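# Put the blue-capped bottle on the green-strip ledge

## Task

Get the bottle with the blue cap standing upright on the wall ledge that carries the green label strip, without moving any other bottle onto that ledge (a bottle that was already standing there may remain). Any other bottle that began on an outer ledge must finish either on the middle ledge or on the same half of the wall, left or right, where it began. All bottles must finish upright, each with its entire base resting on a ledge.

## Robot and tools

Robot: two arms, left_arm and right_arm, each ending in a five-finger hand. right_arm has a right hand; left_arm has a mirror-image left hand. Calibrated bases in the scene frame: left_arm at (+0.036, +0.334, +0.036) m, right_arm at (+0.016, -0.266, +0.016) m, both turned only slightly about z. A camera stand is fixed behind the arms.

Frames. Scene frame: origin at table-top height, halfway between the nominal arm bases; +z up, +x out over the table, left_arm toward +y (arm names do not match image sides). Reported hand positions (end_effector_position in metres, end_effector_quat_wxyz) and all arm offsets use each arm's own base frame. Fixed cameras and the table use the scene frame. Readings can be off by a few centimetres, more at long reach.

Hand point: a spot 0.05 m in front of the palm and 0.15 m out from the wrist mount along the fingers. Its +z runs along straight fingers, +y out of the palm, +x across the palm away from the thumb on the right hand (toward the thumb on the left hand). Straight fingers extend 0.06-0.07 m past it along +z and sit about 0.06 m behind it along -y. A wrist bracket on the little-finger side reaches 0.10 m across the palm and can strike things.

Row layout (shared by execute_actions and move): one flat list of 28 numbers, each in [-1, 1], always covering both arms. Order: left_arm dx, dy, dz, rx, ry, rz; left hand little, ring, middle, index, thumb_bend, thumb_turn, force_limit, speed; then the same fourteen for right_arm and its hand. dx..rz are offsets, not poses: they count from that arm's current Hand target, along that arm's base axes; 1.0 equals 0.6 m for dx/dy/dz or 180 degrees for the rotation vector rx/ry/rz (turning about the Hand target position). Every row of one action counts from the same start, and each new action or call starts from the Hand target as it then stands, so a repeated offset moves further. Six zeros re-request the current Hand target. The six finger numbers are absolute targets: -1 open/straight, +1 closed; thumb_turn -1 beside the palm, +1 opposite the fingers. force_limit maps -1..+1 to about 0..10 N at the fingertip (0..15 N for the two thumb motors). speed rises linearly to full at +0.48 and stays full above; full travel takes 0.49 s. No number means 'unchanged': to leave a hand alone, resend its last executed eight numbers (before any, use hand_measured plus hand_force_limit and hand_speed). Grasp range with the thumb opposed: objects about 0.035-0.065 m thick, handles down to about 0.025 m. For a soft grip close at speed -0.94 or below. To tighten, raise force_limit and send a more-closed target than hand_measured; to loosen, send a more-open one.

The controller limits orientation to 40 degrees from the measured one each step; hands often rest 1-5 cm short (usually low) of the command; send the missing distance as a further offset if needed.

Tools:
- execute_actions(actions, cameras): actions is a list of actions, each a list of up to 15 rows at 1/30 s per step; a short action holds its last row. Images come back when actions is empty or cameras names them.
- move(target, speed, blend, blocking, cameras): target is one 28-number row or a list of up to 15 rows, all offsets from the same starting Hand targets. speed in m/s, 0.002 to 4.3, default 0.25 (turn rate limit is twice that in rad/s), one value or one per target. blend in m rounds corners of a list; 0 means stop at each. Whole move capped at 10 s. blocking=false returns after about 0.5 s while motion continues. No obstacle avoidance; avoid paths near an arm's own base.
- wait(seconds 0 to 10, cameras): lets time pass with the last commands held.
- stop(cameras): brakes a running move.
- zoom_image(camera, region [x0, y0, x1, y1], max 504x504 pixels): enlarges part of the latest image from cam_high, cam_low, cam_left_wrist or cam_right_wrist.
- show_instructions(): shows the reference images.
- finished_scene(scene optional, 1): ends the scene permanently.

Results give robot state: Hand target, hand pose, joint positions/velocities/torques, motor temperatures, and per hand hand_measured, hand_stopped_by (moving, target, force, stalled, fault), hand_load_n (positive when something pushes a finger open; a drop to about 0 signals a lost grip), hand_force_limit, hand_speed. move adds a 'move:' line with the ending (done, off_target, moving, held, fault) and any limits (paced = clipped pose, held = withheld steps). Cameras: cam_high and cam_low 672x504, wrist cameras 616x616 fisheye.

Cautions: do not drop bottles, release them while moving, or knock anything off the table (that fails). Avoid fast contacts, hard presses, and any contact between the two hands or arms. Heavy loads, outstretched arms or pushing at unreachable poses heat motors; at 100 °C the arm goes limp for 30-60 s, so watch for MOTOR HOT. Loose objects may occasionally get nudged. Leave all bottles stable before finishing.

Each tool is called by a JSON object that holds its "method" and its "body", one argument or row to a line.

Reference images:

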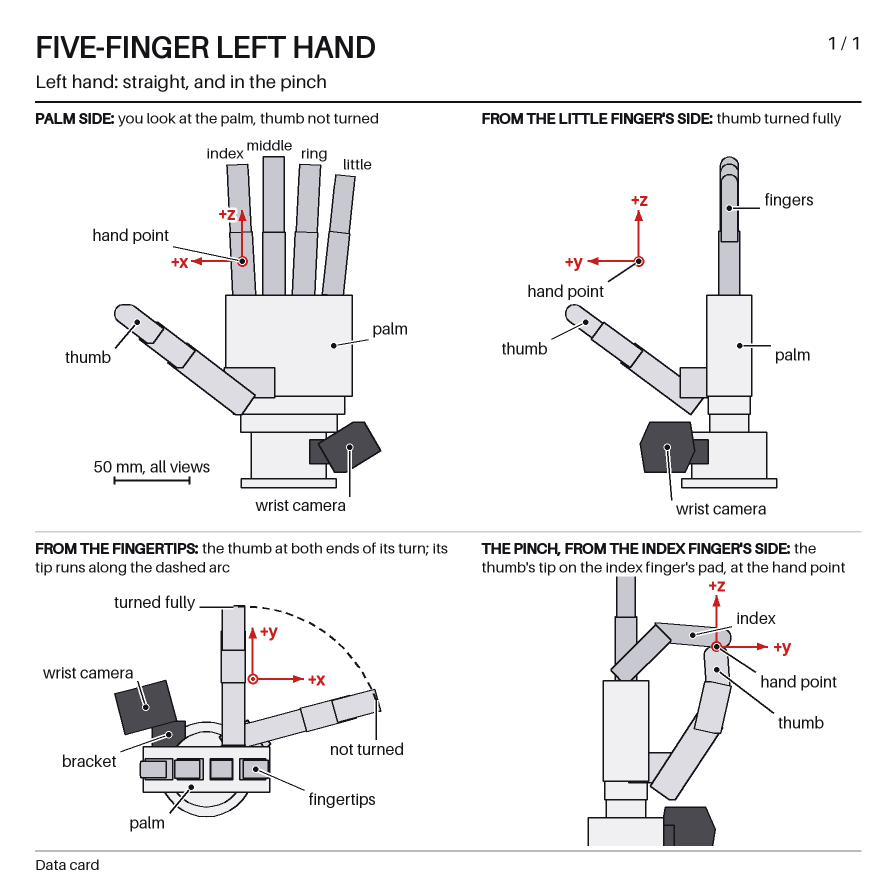

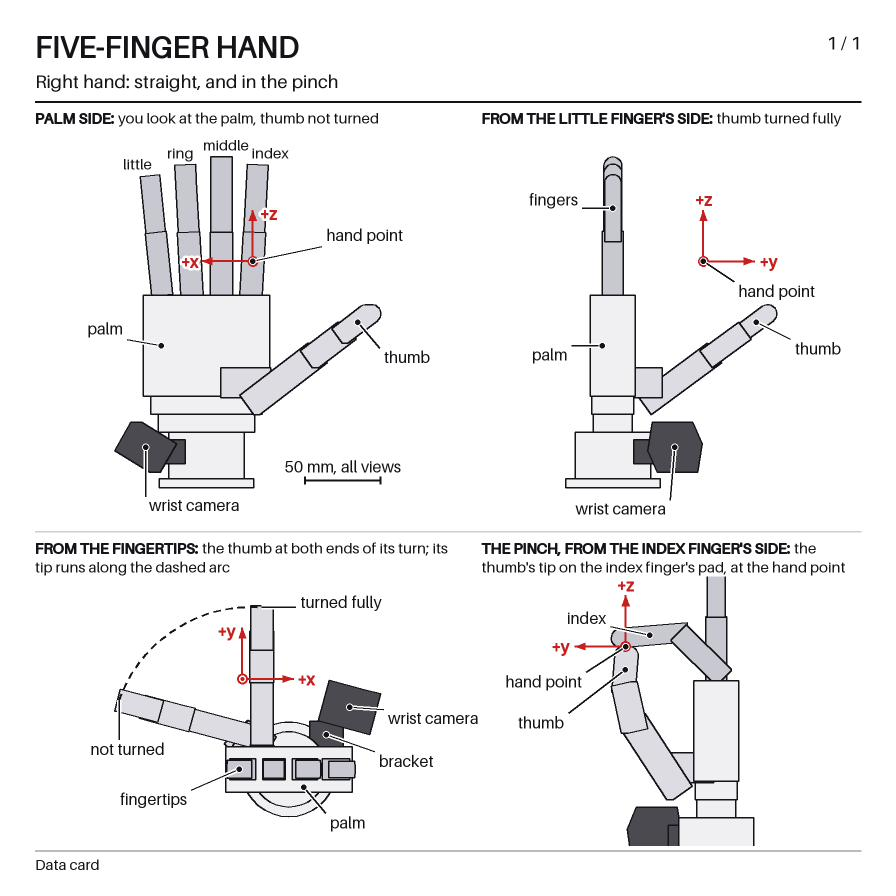

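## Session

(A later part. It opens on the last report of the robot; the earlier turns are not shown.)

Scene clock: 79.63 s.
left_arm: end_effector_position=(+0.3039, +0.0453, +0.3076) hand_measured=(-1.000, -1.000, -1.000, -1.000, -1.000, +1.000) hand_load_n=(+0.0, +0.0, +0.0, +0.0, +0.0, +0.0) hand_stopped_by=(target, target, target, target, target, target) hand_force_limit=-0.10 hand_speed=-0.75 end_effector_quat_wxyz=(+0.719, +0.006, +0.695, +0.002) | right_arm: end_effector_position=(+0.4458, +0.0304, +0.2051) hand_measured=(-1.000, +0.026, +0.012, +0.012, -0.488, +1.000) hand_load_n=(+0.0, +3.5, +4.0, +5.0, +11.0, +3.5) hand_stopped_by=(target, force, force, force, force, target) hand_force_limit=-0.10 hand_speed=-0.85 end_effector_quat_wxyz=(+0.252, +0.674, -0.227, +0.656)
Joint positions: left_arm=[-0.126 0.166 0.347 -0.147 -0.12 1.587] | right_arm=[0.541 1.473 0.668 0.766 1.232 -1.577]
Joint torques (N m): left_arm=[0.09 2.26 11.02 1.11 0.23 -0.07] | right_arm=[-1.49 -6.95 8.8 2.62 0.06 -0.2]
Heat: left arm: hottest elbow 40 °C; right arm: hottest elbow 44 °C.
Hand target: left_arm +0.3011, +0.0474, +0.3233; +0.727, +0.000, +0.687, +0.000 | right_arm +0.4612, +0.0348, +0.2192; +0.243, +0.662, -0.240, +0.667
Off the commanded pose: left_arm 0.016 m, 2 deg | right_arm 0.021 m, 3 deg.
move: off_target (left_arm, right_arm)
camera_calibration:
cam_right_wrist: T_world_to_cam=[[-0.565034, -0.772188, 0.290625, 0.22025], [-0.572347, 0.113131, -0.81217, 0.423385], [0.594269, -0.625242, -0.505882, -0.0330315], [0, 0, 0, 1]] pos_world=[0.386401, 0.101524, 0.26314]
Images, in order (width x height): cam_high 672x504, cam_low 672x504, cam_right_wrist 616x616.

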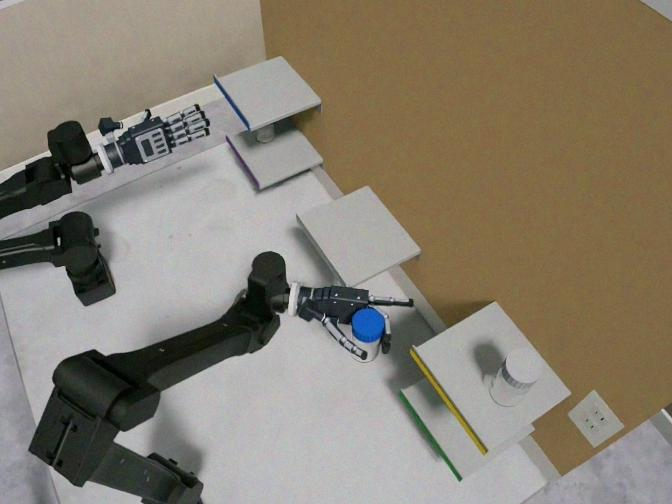

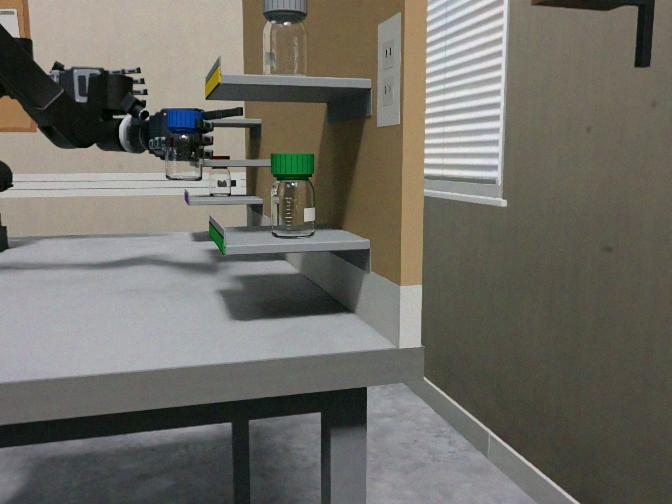

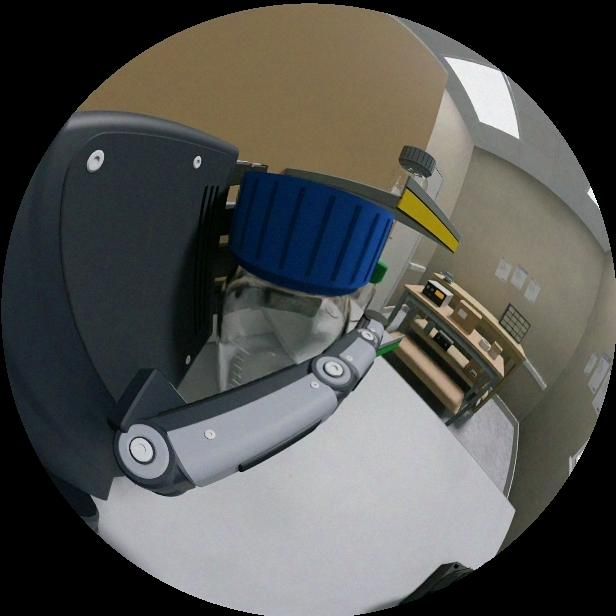

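{"method": "move", "body": {
  "target": [
    [0,0,0,0,0,0,-1,-1,-1,-1,-1,1,-0.1,-0.75,0.147,-0.02,-0.034,0,0,0,-1,0.3,0.3,0.3,0.3,1,-0.1,-0.85]
  ],
  "speed": 0.08,
  "cameras": ["cam_high","cam_low","cam_right_wrist"]
}}

Scene clock: 84.40 s.
left_arm: end_effector_position=(+0.3039, +0.0453, +0.3076) hand_measured=(-1.000, -1.000, -1.000, -1.000, -1.000, +1.000) hand_load_n=(+0.0, +0.0, +0.0, +0.0, +0.0, +0.0) hand_stopped_by=(target, target, target, target, target, target) hand_force_limit=-0.10 hand_speed=-0.75 end_effector_quat_wxyz=(+0.719, +0.006, +0.695, +0.002) | right_arm: end_effector_position=(+0.5234, +0.0146, +0.1880) hand_measured=(-1.000, +0.026, +0.012, +0.012, -0.488, +1.000) hand_load_n=(+0.0, +3.5, +4.0, +5.0, +11.5, +3.5) hand_stopped_by=(target, force, force, force, force, target) hand_force_limit=-0.10 hand_speed=-0.85 end_effector_quat_wxyz=(+0.254, +0.674, -0.232, +0.654)
Joint positions: left_arm=[-0.126 0.166 0.347 -0.147 -0.12 1.587] | right_arm=[0.424 1.654 0.832 0.785 1.125 -1.577]
Joint torques (N m): left_arm=[0.15 2.43 11.1 1.17 0.21 -0.05] | right_arm=[-1.32 -7.82 10.26 2.39 -0.29 -0.16]
Motor temperatures (°C): left_arm=[37 36 40 30 35 32] | right_arm=[39 40 45 33 34 36]
Heat: left arm: hottest elbow 40 °C; right arm: hottest elbow 45 °C.
Hand target: left_arm +0.3011, +0.0474, +0.3233; +0.727, +0.000, +0.687, +0.000 | right_arm +0.5492, +0.0228, +0.1987; +0.243, +0.662, -0.240, +0.667
Off the commanded pose: left_arm 0.016 m, 2 deg | right_arm 0.029 m, 3 deg.
move: off_target (left_arm, right_arm)
camera_calibration:
cam_right_wrist: T_world_to_cam=[[-0.573367, -0.767018, 0.287982, 0.261669], [-0.571747, 0.122832, -0.811183, 0.45498], [0.586819, -0.629758, -0.508968, -0.0930921], [0, 0, 0, 1]] pos_world=[0.464794, 0.0861935, 0.246335]
Images, in order (width x height): cam_high 672x504, cam_low 672x504, cam_right_wrist 616x616.

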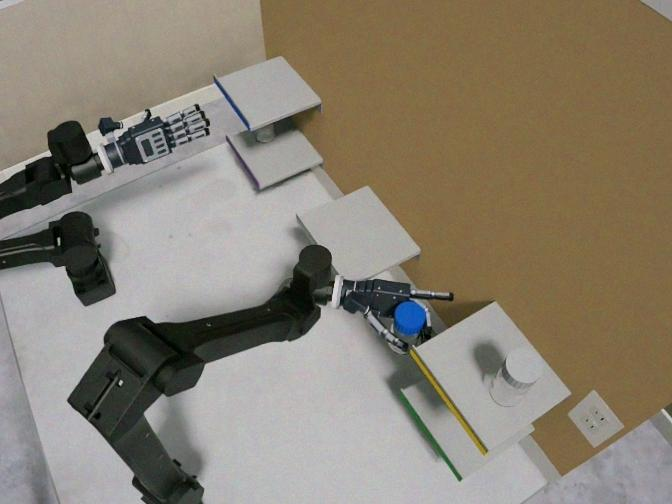

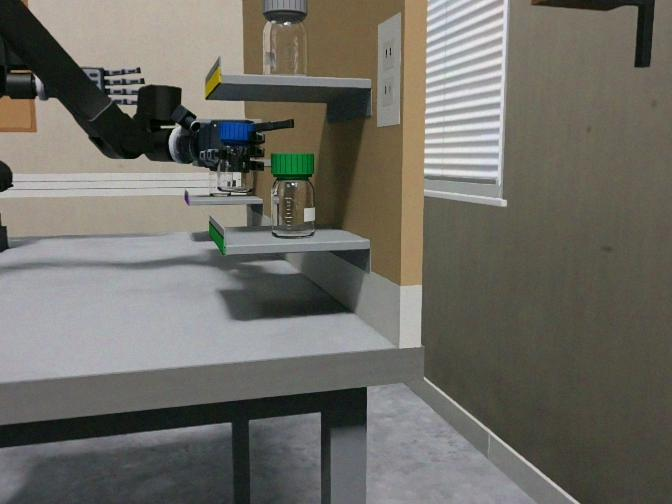

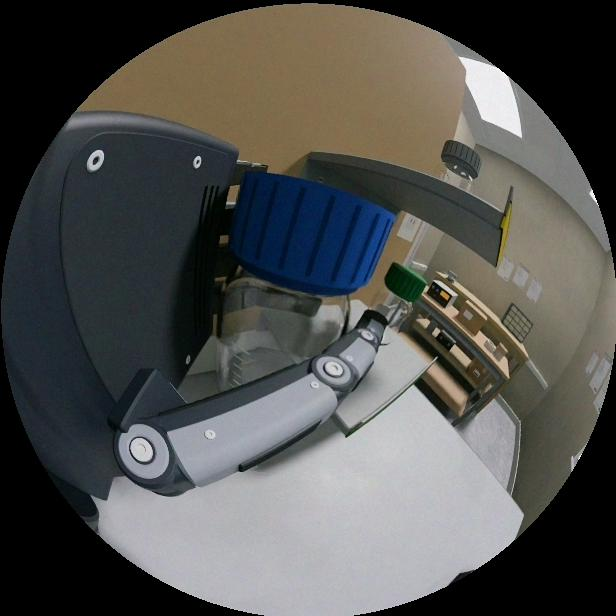

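{"method": "zoom_image", "body": {
  "camera": "cam_right_wrist",
  "region": [290, 130, 540, 460]
}}

{"method": "zoom_image", "body": {
  "camera": "cam_low",
  "region": [170, 50, 400, 280]
}}

Scaled by 1.527 from the camera's 616x616 image, which has a finer 880x880 frame.

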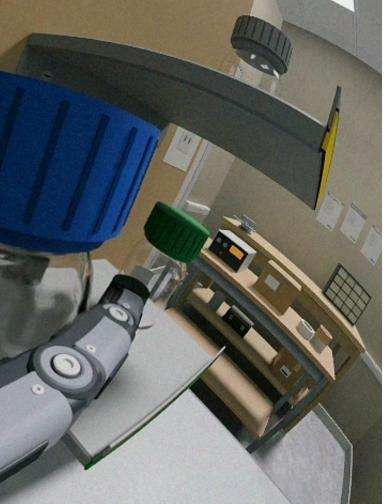

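Scaled by 2.191 from the camera's 672x504 image, which has a finer 960x720 frame.

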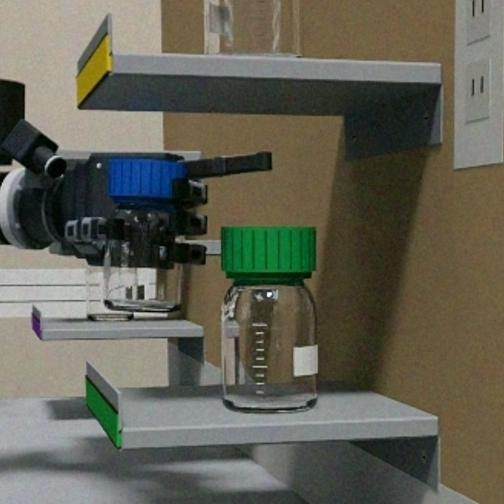

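{"method": "move", "body": {
  "target": [
    [0,0,0,0,0,0,-1,-1,-1,-1,-1,1,-0.1,-0.75,0.0,-0.015,-0.042,0,0,0,-1,0.3,0.3,0.3,0.3,1,-0.1,-0.85]
  ],
  "speed": 0.06,
  "cameras": ["cam_high","cam_low","cam_right_wrist"]
}}

{"method": "zoom_image", "body": {
  "camera": "cam_low",
  "region": [170, 50, 400, 280]
}}

Scene clock: 86.73 s.
left_arm: end_effector_position=(+0.3039, +0.0453, +0.3076) hand_measured=(-1.000, -1.000, -1.000, -1.000, -1.000, +1.000) hand_load_n=(+0.0, +0.0, +0.0, +0.0, +0.0, +0.0) hand_stopped_by=(target, target, target, target, target, target) hand_force_limit=-0.10 hand_speed=-0.75 end_effector_quat_wxyz=(+0.719, +0.006, +0.695, +0.002) | right_arm: end_effector_position=(+0.5271, +0.0138, +0.1868) hand_measured=(-1.000, +0.026, +0.012, +0.012, -0.488, +1.000) hand_load_n=(+0.0, +3.5, +4.0, +4.5, +11.0, +3.5) hand_stopped_by=(target, force, force, force, force, target) hand_force_limit=-0.10 hand_speed=-0.85 end_effector_quat_wxyz=(+0.238, +0.659, -0.246, +0.670)
Joint positions: left_arm=[-0.126 0.166 0.347 -0.147 -0.12 1.587] | right_arm=[0.418 1.672 0.828 0.87 1.117 -1.577]
Joint torques (N m): left_arm=[0.44 2.32 11.08 1.18 0.24 -0.08] | right_arm=[-2.2 -5.36 8.65 1.94 -0.76 -0.14]
Heat: left arm: hottest elbow 40 °C; right arm: hottest elbow 45 °C.
Hand target: left_arm +0.3011, +0.0474, +0.3233; +0.727, +0.000, +0.687, +0.000 | right_arm +0.5493, +0.0138, +0.1736; +0.243, +0.662, -0.240, +0.667
Off the commanded pose: left_arm 0.016 m, 2 deg | right_arm 0.026 m, 1 deg.
move: off_target (left_arm, right_arm)
camera_calibration:
cam_right_wrist: T_world_to_cam=[[-0.585555, -0.775678, 0.235475, 0.279782], [-0.525364, 0.141909, -0.83896, 0.436683], [0.617347, -0.614968, -0.490609, -0.116143], [0, 0, 0, 1]] pos_world=[0.464946, 0.0836267, 0.243497]
Images, in order (width x height): cam_high 672x504, cam_low 672x504, cam_right_wrist 616x616.

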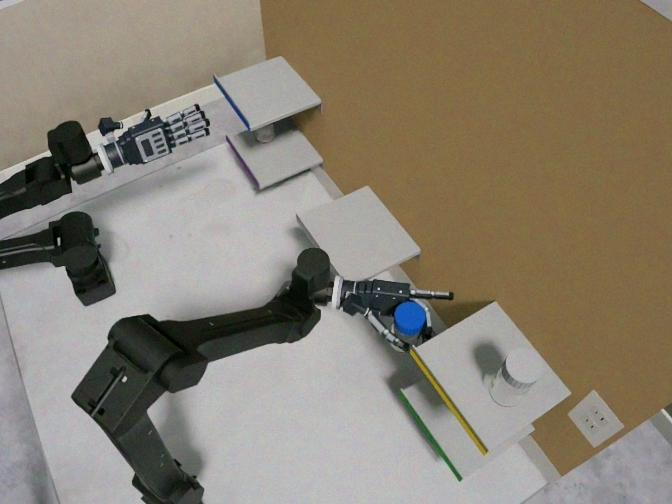

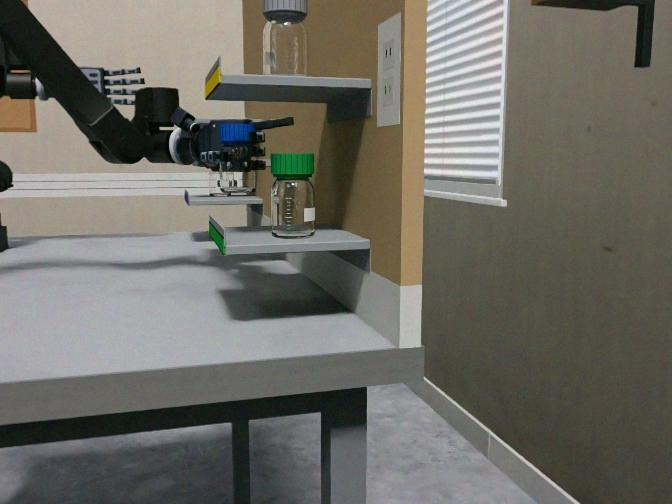

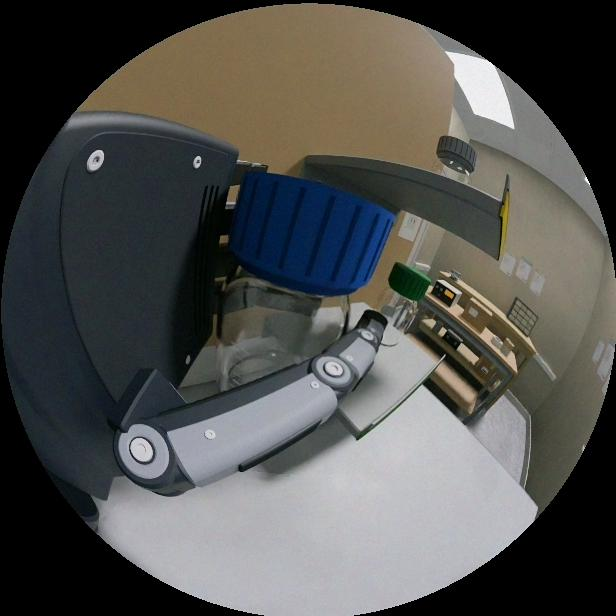

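Scaled by 2.191 from the camera's 672x504 image, which has a finer 960x720 frame.

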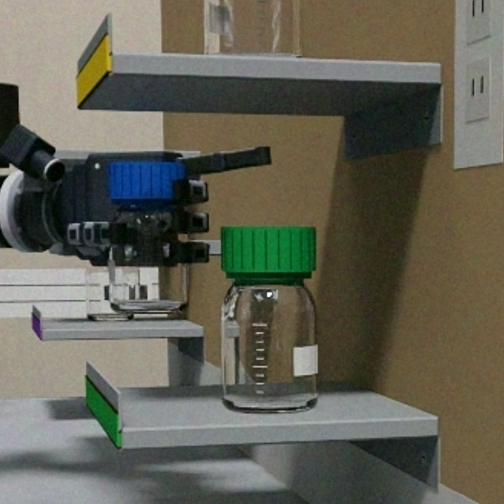

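{"method": "move", "body": {
  "target": [
    [0,0,0,0,0,0,-1,-1,-1,-1,-1,1,-0.1,-0.75,-0.01,0.0,-0.03,0,0,0,-1,0.3,0.3,0.3,0.3,1,-0.1,-0.85]
  ],
  "speed": 0.05
}}

Scene clock: 87.93 s.
left_arm: end_effector_position=(+0.3039, +0.0453, +0.3076) hand_measured=(-1.000, -1.000, -1.000, -1.000, -1.000, +1.000) hand_load_n=(+0.0, +0.0, +0.0, +0.0, +0.0, +0.0) hand_stopped_by=(target, target, target, target, target, target) hand_force_limit=-0.10 hand_speed=-0.75 end_effector_quat_wxyz=(+0.719, +0.006, +0.695, +0.002) | right_arm: end_effector_position=(+0.5262, +0.0135, +0.1668) hand_measured=(-1.000, +0.026, +0.012, +0.012, -0.488, +1.000) hand_load_n=(+0.0, +3.5, +4.0, +5.0, +11.0, +3.5) hand_stopped_by=(target, force, force, force, force, target) hand_force_limit=-0.10 hand_speed=-0.85 end_effector_quat_wxyz=(+0.236, +0.658, -0.248, +0.671)
Joint positions: left_arm=[-0.126 0.166 0.347 -0.147 -0.12 1.587] | right_arm=[0.418 1.717 0.812 0.93 1.116 -1.572]
Joint torques (N m): left_arm=[0.15 2.32 11.11 1.06 0.22 -0.04] | right_arm=[-1.85 -6.53 7.73 1.76 -0.54 -0.2]
Heat: left arm: hottest elbow 40 °C; right arm: hottest elbow 45 °C.
Hand target: left_arm +0.3011, +0.0474, +0.3233; +0.727, +0.000, +0.687, +0.000 | right_arm +0.5433, +0.0138, +0.1555; +0.243, +0.662, -0.240, +0.667
Off the commanded pose: left_arm 0.016 m, 2 deg | right_arm 0.020 m, 1 deg.
move: off_target (left_arm, right_arm)

{"method": "move", "body": {
  "target": [
    [0,0,0,0,0,0,-1,-1,-1,-1,-1,1,-0.1,-0.75,-0.02,-0.12,0.003,0,0,0,-1,0.3,0.3,0.3,0.3,1,-0.1,-0.85]
  ],
  "speed": 0.06,
  "cameras": ["cam_high","cam_low","cam_right_wrist"]
}}

{"method": "zoom_image", "body": {
  "camera": "cam_low",
  "region": [170, 50, 400, 280]
}}

{"method": "zoom_image", "body": {
  "camera": "cam_right_wrist",
  "region": [200, 150, 500, 450]
}}

Scene clock: 90.30 s.
left_arm: end_effector_position=(+0.3039, +0.0453, +0.3076) hand_measured=(-1.000, -1.000, -1.000, -1.000, -1.000, +1.000) hand_load_n=(+0.0, +0.0, +0.0, +0.0, -0.5, +0.5) hand_stopped_by=(target, target, target, target, target, target) hand_force_limit=-0.10 hand_speed=-0.75 end_effector_quat_wxyz=(+0.719, +0.006, +0.695, +0.002) | right_arm: end_effector_position=(+0.5314, -0.0550, +0.1471) hand_measured=(-1.000, +0.026, +0.012, +0.012, -0.488, +1.000) hand_load_n=(+0.0, +3.5, +4.0, +5.0, +11.0, +3.5) hand_stopped_by=(target, force, force, force, force, target) hand_force_limit=-0.10 hand_speed=-0.85 end_effector_quat_wxyz=(+0.246, +0.672, -0.235, +0.657)
Joint positions: left_arm=[-0.126 0.166 0.347 -0.147 -0.12 1.587] | right_arm=[0.269 1.718 0.756 0.936 0.964 -1.571]
Joint torques (N m): left_arm=[-0.21 2.2 11.11 1.11 0.22 -0.06] | right_arm=[-1.32 -11.75 4.68 2.81 0.06 -0.18]
Heat: left arm: hottest elbow 40 °C; right arm: hottest elbow 45 °C.
Hand target: left_arm +0.3011, +0.0474, +0.3233; +0.727, +0.000, +0.687, +0.000 | right_arm +0.5312, -0.0583, +0.1573; +0.243, +0.662, -0.241, +0.667
Off the commanded pose: left_arm 0.016 m, 2 deg | right_arm 0.011 m, 2 deg.
move: off_target (left_arm, right_arm)
camera_calibration:
cam_right_wrist: T_world_to_cam=[[-0.571324, -0.774738, 0.270869, 0.225609], [-0.562651, 0.129454, -0.816496, 0.431293], [0.597506, -0.618888, -0.509867, -0.167441], [0, 0, 0, 1]] pos_world=[0.47161, 0.0153279, 0.205665]
Images, in order (width x height): cam_high 672x504, cam_low 672x504, cam_right_wrist 616x616.

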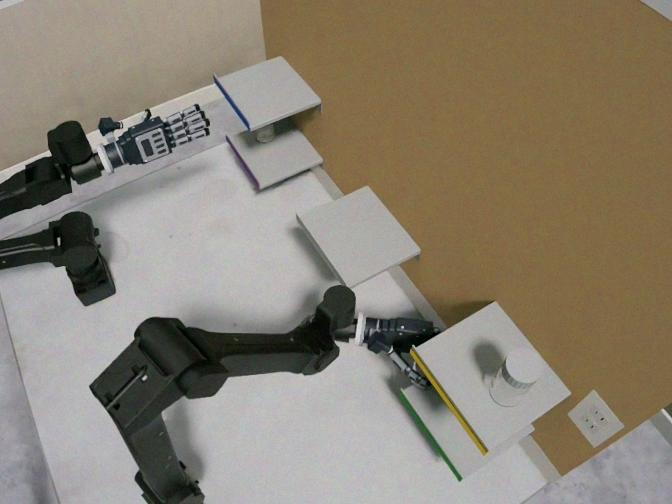

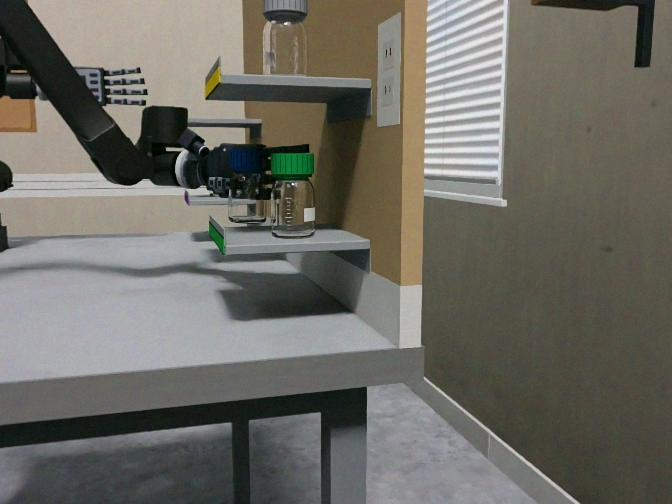

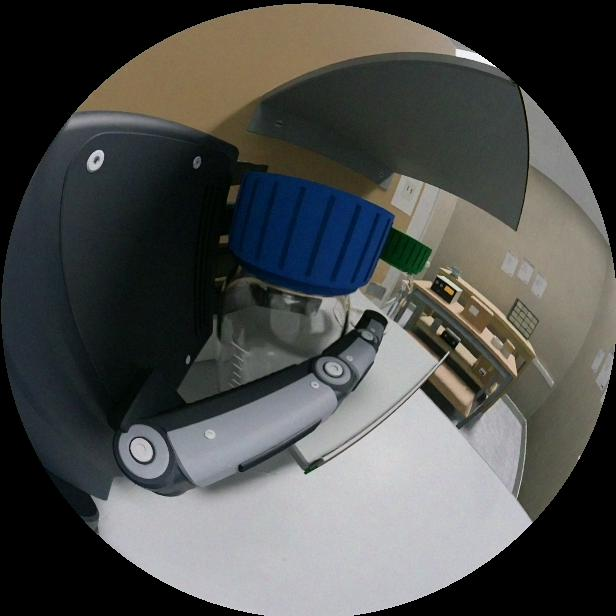

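Scaled by 2.191 from the camera's 672x504 image, which has a finer 960x720 frame.

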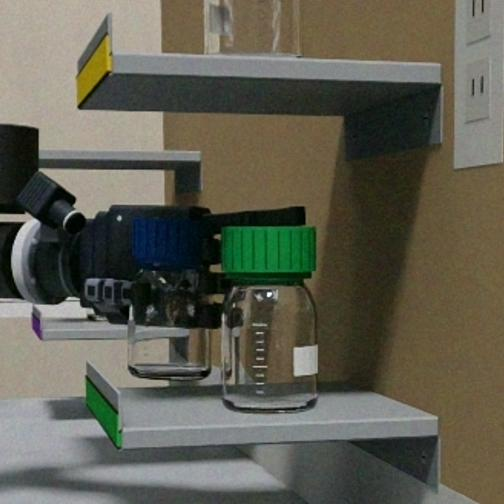

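Scaled by 1.680 from the camera's 616x616 image, which has a finer 880x880 frame.

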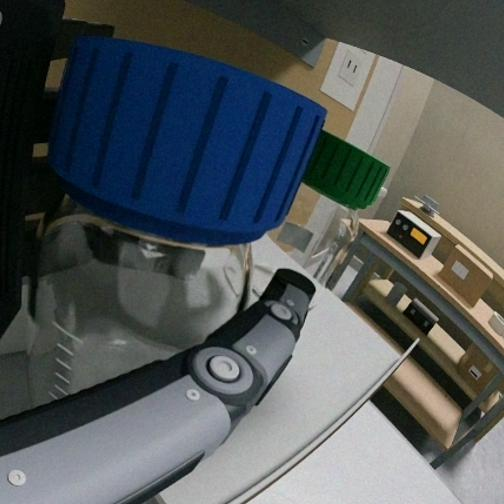

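{"method": "move", "body": {
  "target": [
    [0,0,0,0,0,0,-1,-1,-1,-1,-1,1,-0.1,-0.75,-0.003,-0.007,0.018,0,0,0,-1,0.3,0.3,0.3,0.3,1,-0.1,-0.85],
    [0,0,0,0,0,0,-1,-1,-1,-1,-1,1,-0.1,-0.75,-0.0333,-0.0783,0.018,0,0,0,-1,0.3,0.3,0.3,0.3,1,-0.1,-0.85]
  ],
  "speed": 0.04,
  "cameras": ["cam_high","cam_low","cam_right_wrist"]
}}

{"method": "zoom_image", "body": {
  "camera": "cam_low",
  "region": [170, 50, 400, 280]
}}

{"method": "zoom_image", "body": {
  "camera": "cam_right_wrist",
  "region": [200, 150, 500, 450]
}}

Scene clock: 93.33 s.
left_arm: end_effector_position=(+0.3039, +0.0453, +0.3076) hand_measured=(-1.000, -1.000, -1.000, -1.000, -1.000, +1.000) hand_load_n=(+0.0, +0.0, +0.0, +0.0, +0.0, +0.0) hand_stopped_by=(target, target, target, target, target, target) hand_force_limit=-0.10 hand_speed=-0.75 end_effector_quat_wxyz=(+0.719, +0.006, +0.695, +0.002) | right_arm: end_effector_position=(+0.5128, -0.1013, +0.1531) hand_measured=(-1.000, +0.026, +0.012, +0.012, -0.488, +1.000) hand_load_n=(+0.5, +4.0, +4.0, +5.0, +11.0, +3.5) hand_stopped_by=(target, force, force, force, force, target) hand_force_limit=-0.10 hand_speed=-0.85 end_effector_quat_wxyz=(+0.245, +0.674, -0.235, +0.656)
Joint positions: left_arm=[-0.126 0.166 0.347 -0.147 -0.12 1.587] | right_arm=[0.171 1.645 0.678 0.936 0.864 -1.571]
Joint torques (N m): left_arm=[0.21 2.43 11.18 1.07 0.24 -0.05] | right_arm=[-1.44 -11.81 4.71 2.52 0.03 -0.16]
Heat: left arm: hottest elbow 40 °C; right arm: hottest elbow 45 °C.
Hand target: left_arm +0.3011, +0.0474, +0.3233; +0.727, +0.000, +0.687, +0.000 | right_arm +0.5113, -0.1052, +0.1681; +0.243, +0.662, -0.241, +0.667
Off the commanded pose: left_arm 0.016 m, 2 deg | right_arm 0.016 m, 2 deg.
move: off_target (left_arm, right_arm)
camera_calibration:
cam_right_wrist: T_world_to_cam=[[-0.568838, -0.776127, 0.272121, 0.175853], [-0.566743, 0.130133, -0.813553, 0.433364], [0.596008, -0.617003, -0.513889, -0.180314], [0, 0, 0, 1]] pos_world=[0.453106, -0.0311655, 0.212049]
Images, in order (width x height): cam_high 672x504, cam_low 672x504, cam_right_wrist 616x616.

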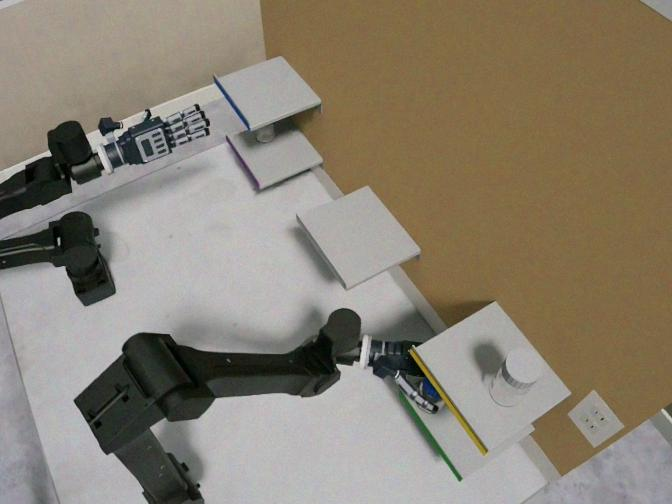

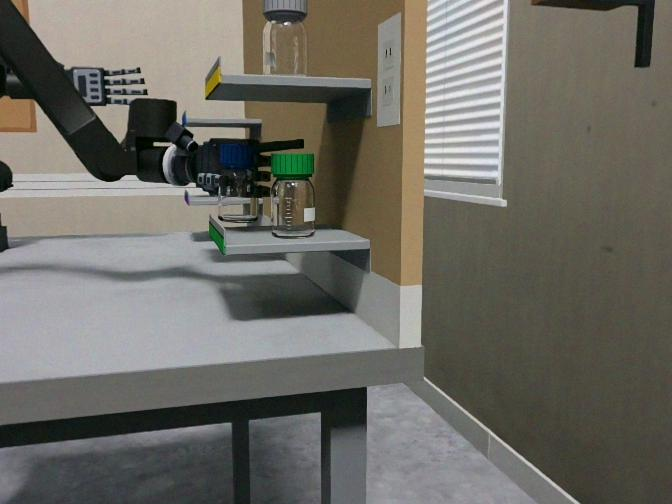

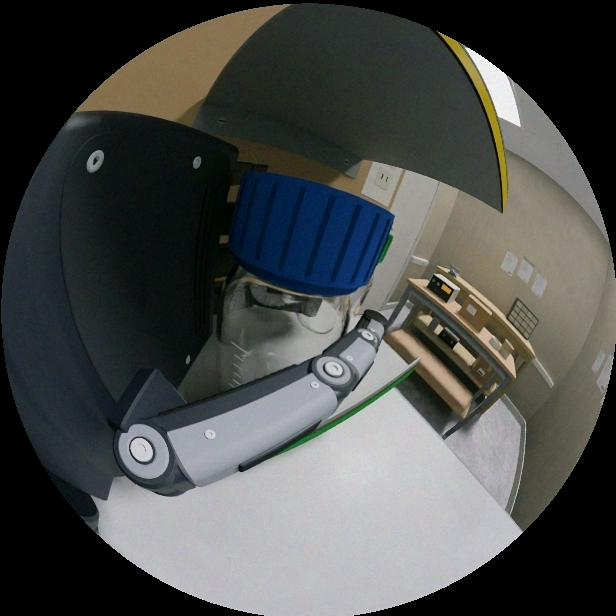

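Scaled by 2.191 from the camera's 672x504 image, which has a finer 960x720 frame.

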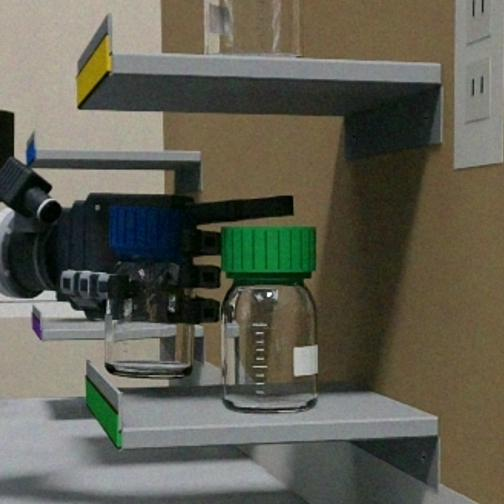

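Scaled by 1.680 from the camera's 616x616 image, which has a finer 880x880 frame.

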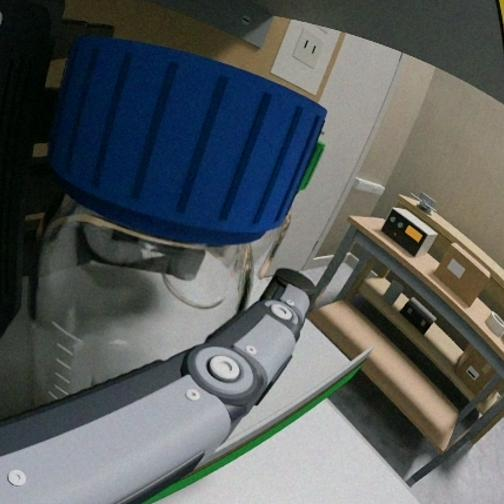

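{"method": "move", "body": {
  "target": [
    [0,0,0,0,0,0,-1,-1,-1,-1,-1,1,-0.1,-0.75,0.015,-0.005,-0.02,0,0,0,-1,0.3,0.3,0.3,0.3,1,-0.1,-0.85]
  ],
  "speed": 0.04
}}

Scene clock: 94.60 s.
left_arm: end_effector_position=(+0.3039, +0.0453, +0.3076) hand_measured=(-1.000, -1.000, -1.000, -1.000, -1.000, +1.000) hand_load_n=(+0.0, +0.0, +0.0, +0.0, +0.0, +0.0) hand_stopped_by=(target, target, target, target, target, target) hand_force_limit=-0.10 hand_speed=-0.75 end_effector_quat_wxyz=(+0.719, +0.006, +0.695, +0.002) | right_arm: end_effector_position=(+0.5145, -0.1045, +0.1522) hand_measured=(-1.000, +0.026, +0.012, +0.012, -0.488, +1.000) hand_load_n=(+0.0, +4.0, +4.0, +4.5, +11.0, +3.5) hand_stopped_by=(target, force, force, force, force, target) hand_force_limit=-0.10 hand_speed=-0.85 end_effector_quat_wxyz=(+0.243, +0.671, -0.236, +0.659)
Joint positions: left_arm=[-0.126 0.166 0.347 -0.147 -0.12 1.587] | right_arm=[0.163 1.653 0.678 0.956 0.854 -1.571]
Joint torques (N m): left_arm=[0.21 2.08 11.08 1.14 0.22 -0.07] | right_arm=[-1.61 -8.59 5.83 2.93 0.02 -0.17]
Heat: left arm: hottest elbow 40 °C; right arm: hottest elbow 45 °C.
Hand target: left_arm +0.3011, +0.0474, +0.3233; +0.727, +0.000, +0.687, +0.000 | right_arm +0.5203, -0.1081, +0.1560; +0.243, +0.662, -0.241, +0.667
Off the commanded pose: left_arm 0.016 m, 2 deg | right_arm 0.008 m, 1 deg.
move: off_target (left_arm)

{"method": "move", "body": {
  "target": [
    [0,0,0,0,0,0,-1,-1,-1,-1,-1,1,-0.1,-0.75,0.0,0,-0.015,0,0,0,-1,0.3,0.3,0.3,0.3,1,-0.1,-0.85]
  ],
  "speed": 0.03
}}

Scene clock: 95.63 s.
left_arm: end_effector_position=(+0.3039, +0.0453, +0.3076) hand_measured=(-1.000, -1.000, -1.000, -1.000, -1.000, +1.000) hand_load_n=(+0.0, +0.0, +0.0, +0.0, +0.0, +0.0) hand_stopped_by=(target, target, target, target, target, target) hand_force_limit=-0.10 hand_speed=-0.75 end_effector_quat_wxyz=(+0.719, +0.006, +0.695, +0.002) | right_arm: end_effector_position=(+0.5160, -0.1043, +0.1449) hand_measured=(-1.000, +0.026, +0.012, +0.012, -0.488, +1.000) hand_load_n=(+0.0, +3.5, +4.0, +4.5, +11.0, +3.5) hand_stopped_by=(target, force, force, force, force, target) hand_force_limit=-0.10 hand_speed=-0.85 end_effector_quat_wxyz=(+0.242, +0.670, -0.237, +0.661)
Joint positions: left_arm=[-0.126 0.166 0.347 -0.147 -0.12 1.587] | right_arm=[0.163 1.678 0.678 0.985 0.854 -1.571]
Joint torques (N m): left_arm=[0.15 2.67 11.15 1.13 0.19 -0.06] | right_arm=[-1.61 -8.59 5.44 2.93 0.03 -0.16]
Heat: left arm: hottest elbow 41 °C; right arm: hottest elbow 45 °C.
Hand target: left_arm +0.3011, +0.0474, +0.3233; +0.727, +0.000, +0.687, +0.000 | right_arm +0.5203, -0.1082, +0.1470; +0.243, +0.662, -0.241, +0.667
Off the commanded pose: left_arm 0.016 m, 2 deg | right_arm 0.006 m, 1 deg.
move: off_target (left_arm)

{"method": "move", "body": {
  "target": [
    [0,0,0,0,0,0,-1,-1,-1,-1,-1,1,-0.1,-0.75,0.0,0,-0.008,0,0,0,-1,0.3,0.3,0.3,0.3,1,-0.1,-0.85]
  ],
  "speed": 0.03,
  "cameras": ["cam_low","cam_right_wrist"]
}}

{"method": "zoom_image", "body": {
  "camera": "cam_low",
  "region": [200, 180, 320, 260]
}}

Scene clock: 96.60 s.
left_arm: end_effector_position=(+0.3039, +0.0453, +0.3076) hand_measured=(-1.000, -1.000, -1.000, -1.000, -1.000, +1.000) hand_load_n=(+0.0, +0.0, +0.0, +0.0, +0.0, +0.0) hand_stopped_by=(target, target, target, target, target, target) hand_force_limit=-0.10 hand_speed=-0.75 end_effector_quat_wxyz=(+0.719, +0.006, +0.695, +0.002) | right_arm: end_effector_position=(+0.5167, -0.1041, +0.1415) hand_measured=(-1.000, +0.026, +0.012, +0.012, -0.488, +1.000) hand_load_n=(+0.0, +3.5, +4.0, +4.5, +11.0, +3.5) hand_stopped_by=(target, force, force, force, force, target) hand_force_limit=-0.10 hand_speed=-0.85 end_effector_quat_wxyz=(+0.241, +0.669, -0.237, +0.662)
Joint positions: left_arm=[-0.126 0.166 0.347 -0.147 -0.12 1.587] | right_arm=[0.163 1.691 0.678 1.001 0.853 -1.571]
Joint torques (N m): left_arm=[0.21 2.14 11.07 1.17 0.21 -0.05] | right_arm=[-1.61 -8.64 5.22 3.1 0.03 -0.16]
Heat: left arm: hottest elbow 41 °C; right arm: hottest elbow 45 °C.
Hand target: left_arm +0.3011, +0.0474, +0.3233; +0.727, +0.000, +0.687, +0.000 | right_arm +0.5203, -0.1081, +0.1423; +0.243, +0.662, -0.240, +0.667
Off the commanded pose: left_arm 0.016 m, 2 deg | right_arm 0.005 m, 1 deg.
move: off_target (left_arm)
camera_calibration:
cam_right_wrist: T_world_to_cam=[[-0.572116, -0.778269, 0.258808, 0.182465], [-0.551637, 0.131622, -0.823634, 0.420361], [0.606943, -0.613982, -0.504625, -0.196966], [0, 0, 0, 1]] pos_world=[0.455825, -0.0342556, 0.199606]
Images, in order (width x height): cam_low 672x504, cam_right_wrist 616x616.

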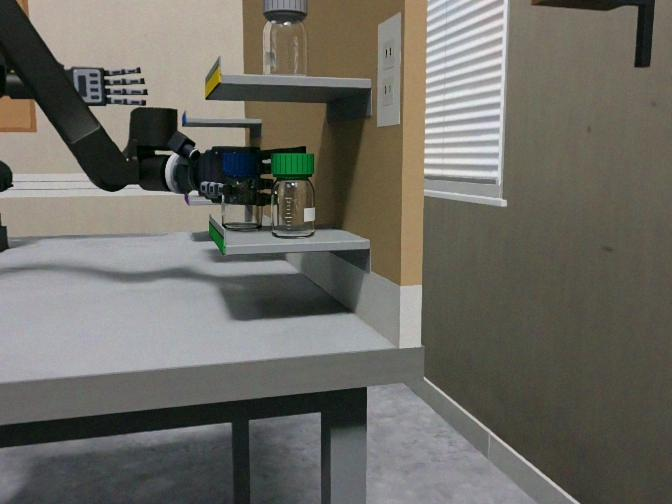

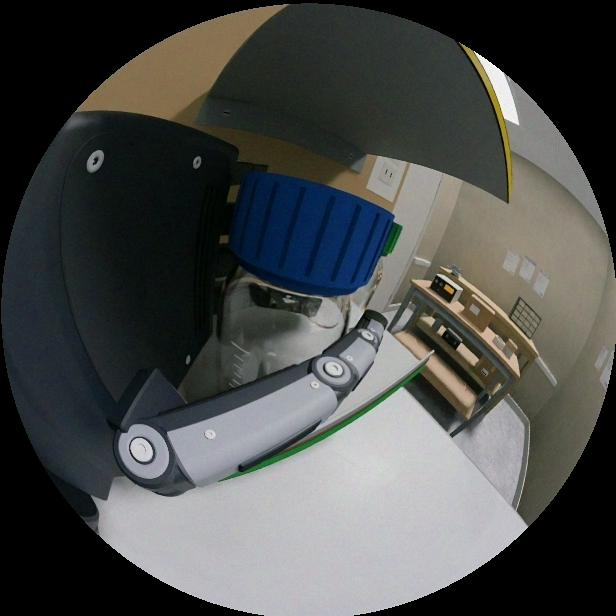

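Scaled by 4.200 from the camera's 672x504 image, which has a finer 960x720 frame.

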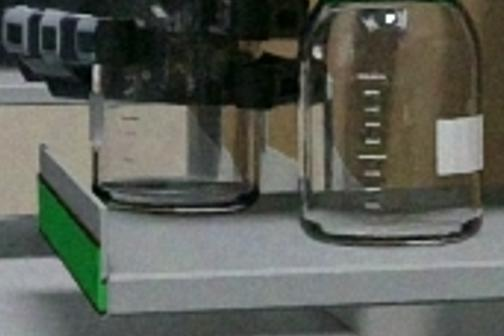

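{"method": "move", "body": {
  "target": [
    [0,0,0,0,0,0,-1,-1,-1,-1,-1,1,-0.1,-0.75,0.0,0,-0.006,0,0,0,-1,0.3,0.3,0.3,0.3,1,-0.1,-0.85]
  ],
  "speed": 0.03,
  "cameras": ["cam_low"]
}}

{"method": "zoom_image", "body": {
  "camera": "cam_low",
  "region": [200, 180, 320, 260]
}}

Scene clock: 97.60 s.
left_arm: end_effector_position=(+0.3039, +0.0453, +0.3076) hand_measured=(-1.000, -1.000, -1.000, -1.000, -1.000, +1.000) hand_load_n=(+0.0, +0.0, +0.0, +0.0, +0.0, +0.5) hand_stopped_by=(target, target, target, target, target, target) hand_force_limit=-0.10 hand_speed=-0.75 end_effector_quat_wxyz=(+0.719, +0.006, +0.695, +0.002) | right_arm: end_effector_position=(+0.5173, -0.1040, +0.1411) hand_measured=(-1.000, +0.026, +0.012, +0.012, -0.488, +1.000) hand_load_n=(+0.0, +4.0, +4.0, +4.5, +11.0, +3.5) hand_stopped_by=(target, force, force, force, force, target) hand_force_limit=-0.10 hand_speed=-0.85 end_effector_quat_wxyz=(+0.240, +0.666, -0.239, +0.665)
Joint positions: left_arm=[-0.126 0.166 0.347 -0.147 -0.12 1.587] | right_arm=[0.163 1.697 0.678 1.017 0.853 -1.571]
Joint torques (N m): left_arm=[0.38 2.32 11.04 1.22 0.21 -0.06] | right_arm=[-1.49 -8.29 5.09 2.78 0.01 -0.16]
Heat: left arm: hottest elbow 41 °C; right arm: hottest elbow 45 °C.
Hand target: left_arm +0.3011, +0.0474, +0.3233; +0.727, +0.000, +0.687, +0.000 | right_arm +0.5203, -0.1081, +0.1387; +0.243, +0.662, -0.240, +0.667
Off the commanded pose: left_arm 0.016 m, 2 deg | right_arm 0.006 m, 1 deg.
move: off_target (left_arm)
Images, in order (width x height): cam_low 672x504.

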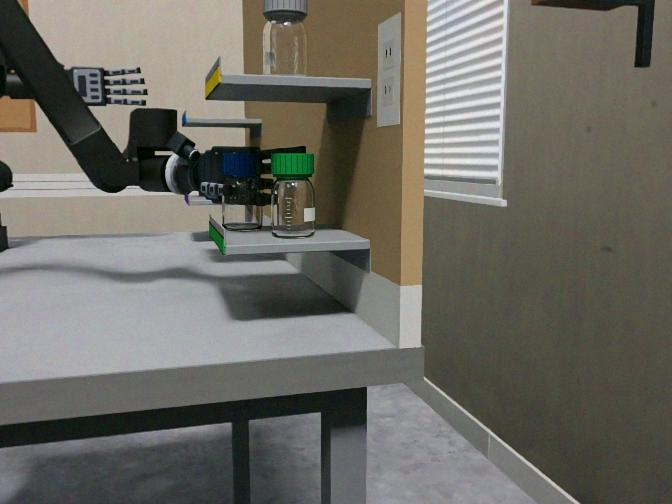

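Scaled by 4.200 from the camera's 672x504 image, which has a finer 960x720 frame.

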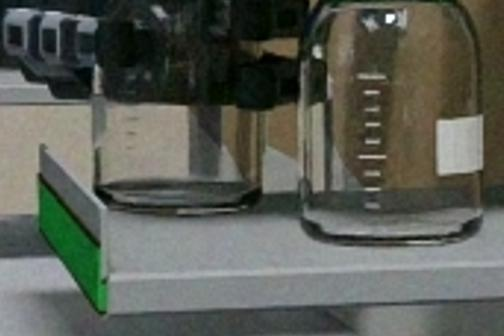

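{"method": "move", "body": {
  "target": [
    [0,0,0,0,0,0,-1,-1,-1,-1,-1,1,-0.1,-0.75,0.0,0,-0.007,-0.0071,-0.0085,0,-1,0.3,0.3,0.3,0.3,1,-0.1,-0.85]
  ],
  "speed": 0.03,
  "cameras": ["cam_low"]
}}

{"method": "zoom_image", "body": {
  "camera": "cam_low",
  "region": [200, 180, 320, 260]
}}

Scene clock: 98.97 s.
left_arm: end_effector_position=(+0.3039, +0.0453, +0.3076) hand_measured=(-1.000, -1.000, -1.000, -1.000, -1.000, +1.000) hand_load_n=(+0.0, +0.0, +0.0, +0.0, +0.0, +0.5) hand_stopped_by=(target, target, target, target, target, target) hand_force_limit=-0.10 hand_speed=-0.75 end_effector_quat_wxyz=(+0.719, +0.006, +0.695, +0.002) | right_arm: end_effector_position=(+0.5194, -0.1044, +0.1412) hand_measured=(-1.000, +0.026, +0.012, +0.012, -0.488, +1.000) hand_load_n=(+0.0, +4.0, +4.0, +4.5, +11.5, +2.5) hand_stopped_by=(target, force, force, force, force, target) hand_force_limit=-0.10 hand_speed=-0.85 end_effector_quat_wxyz=(+0.242, +0.650, -0.238, +0.680)
Joint positions: left_arm=[-0.126 0.166 0.347 -0.147 -0.12 1.587] | right_arm=[0.163 1.736 0.678 1.121 0.853 -1.61]
Joint torques (N m): left_arm=[0.09 2.32 11.28 1.14 0.23 -0.04] | right_arm=[-1.38 -8.18 4.51 2.48 0 -0.2]
Heat: left arm: hottest elbow 41 °C; right arm: hottest elbow 45 °C.
Hand target: left_arm +0.3011, +0.0474, +0.3233; +0.727, +0.000, +0.687, +0.000 | right_arm +0.5203, -0.1081, +0.1345; +0.247, +0.650, -0.236, +0.678
Off the commanded pose: left_arm 0.016 m, 2 deg | right_arm 0.008 m, 1 deg.
move: off_target (left_arm)
Images, in order (width x height): cam_low 672x504.

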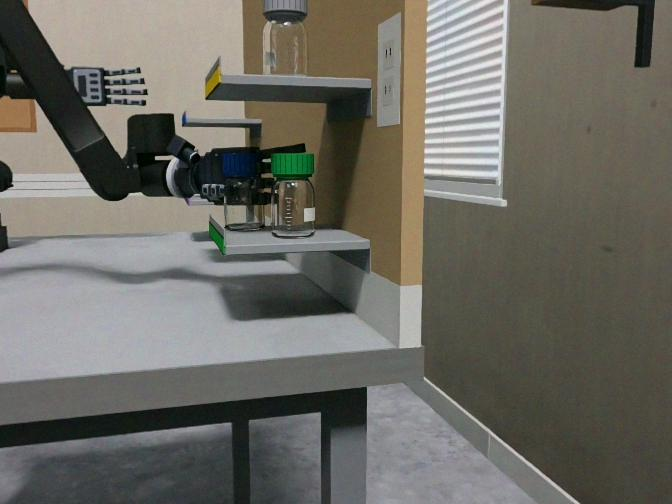

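Scaled by 4.200 from the camera's 672x504 image, which has a finer 960x720 frame.

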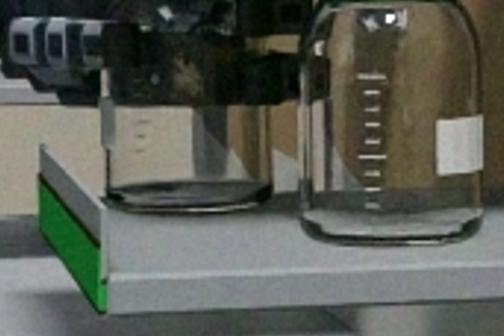

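{"method": "move", "body": {
  "target": [
    [0,0,0,0,0,0,-1,-1,-1,-1,-1,1,-0.1,-0.75,0.0,0,-0.008,0,0,0,-1,0.3,0.3,0.3,0.3,1,-0.1,-0.85]
  ],
  "speed": 0.03,
  "cameras": ["cam_low"]
}}

{"method": "zoom_image", "body": {
  "camera": "cam_low",
  "region": [200, 180, 320, 260]
}}

Scene clock: 100.00 s.
left_arm: end_effector_position=(+0.3039, +0.0453, +0.3076) hand_measured=(-1.000, -1.000, -1.000, -1.000, -1.000, +1.000) hand_load_n=(+0.0, +0.0, +0.0, +0.0, +0.0, +0.5) hand_stopped_by=(target, target, target, target, target, target) hand_force_limit=-0.10 hand_speed=-0.75 end_effector_quat_wxyz=(+0.719, +0.006, +0.695, +0.002) | right_arm: end_effector_position=(+0.5197, -0.1045, +0.1411) hand_measured=(-1.000, +0.026, +0.012, +0.012, -0.488, +1.000) hand_load_n=(+0.0, +4.5, +4.0, +4.0, +12.0, +1.5) hand_stopped_by=(target, force, force, force, force, target) hand_force_limit=-0.10 hand_speed=-0.85 end_effector_quat_wxyz=(+0.242, +0.647, -0.237, +0.683)
Joint positions: left_arm=[-0.126 0.166 0.347 -0.147 -0.12 1.587] | right_arm=[0.163 1.744 0.678 1.142 0.853 -1.618]
Joint torques (N m): left_arm=[0.09 2.26 11.02 1.18 0.22 -0.03] | right_arm=[-1.32 -8.29 4.38 2.39 0 -0.08]
Heat: left arm: hottest elbow 41 °C; right arm: hottest elbow 44 °C.
Hand target: left_arm +0.3011, +0.0474, +0.3233; +0.727, +0.000, +0.687, +0.000 | right_arm +0.5203, -0.1081, +0.1298; +0.247, +0.650, -0.236, +0.678
Off the commanded pose: left_arm 0.016 m, 2 deg | right_arm 0.012 m, 1 deg.
move: off_target (left_arm, right_arm)
Images, in order (width x height): cam_low 672x504.

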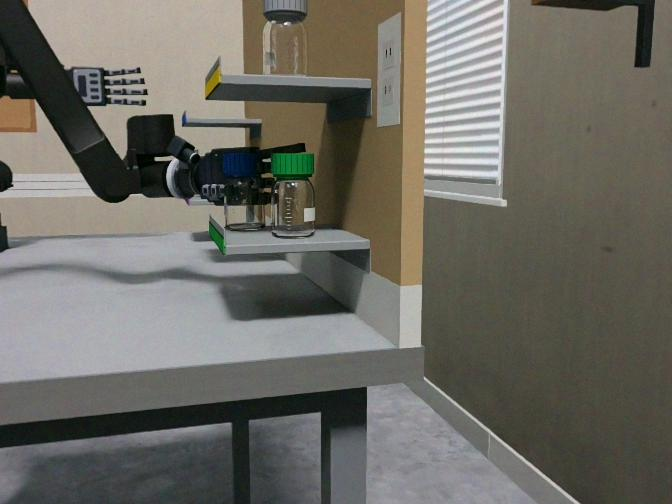

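Scaled by 4.200 from the camera's 672x504 image, which has a finer 960x720 frame.

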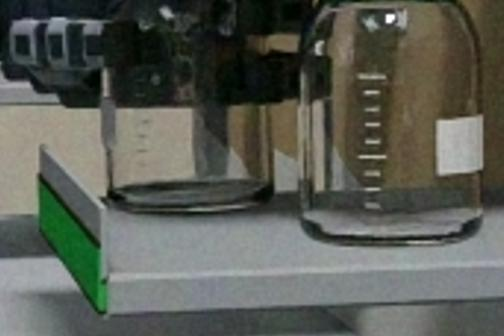

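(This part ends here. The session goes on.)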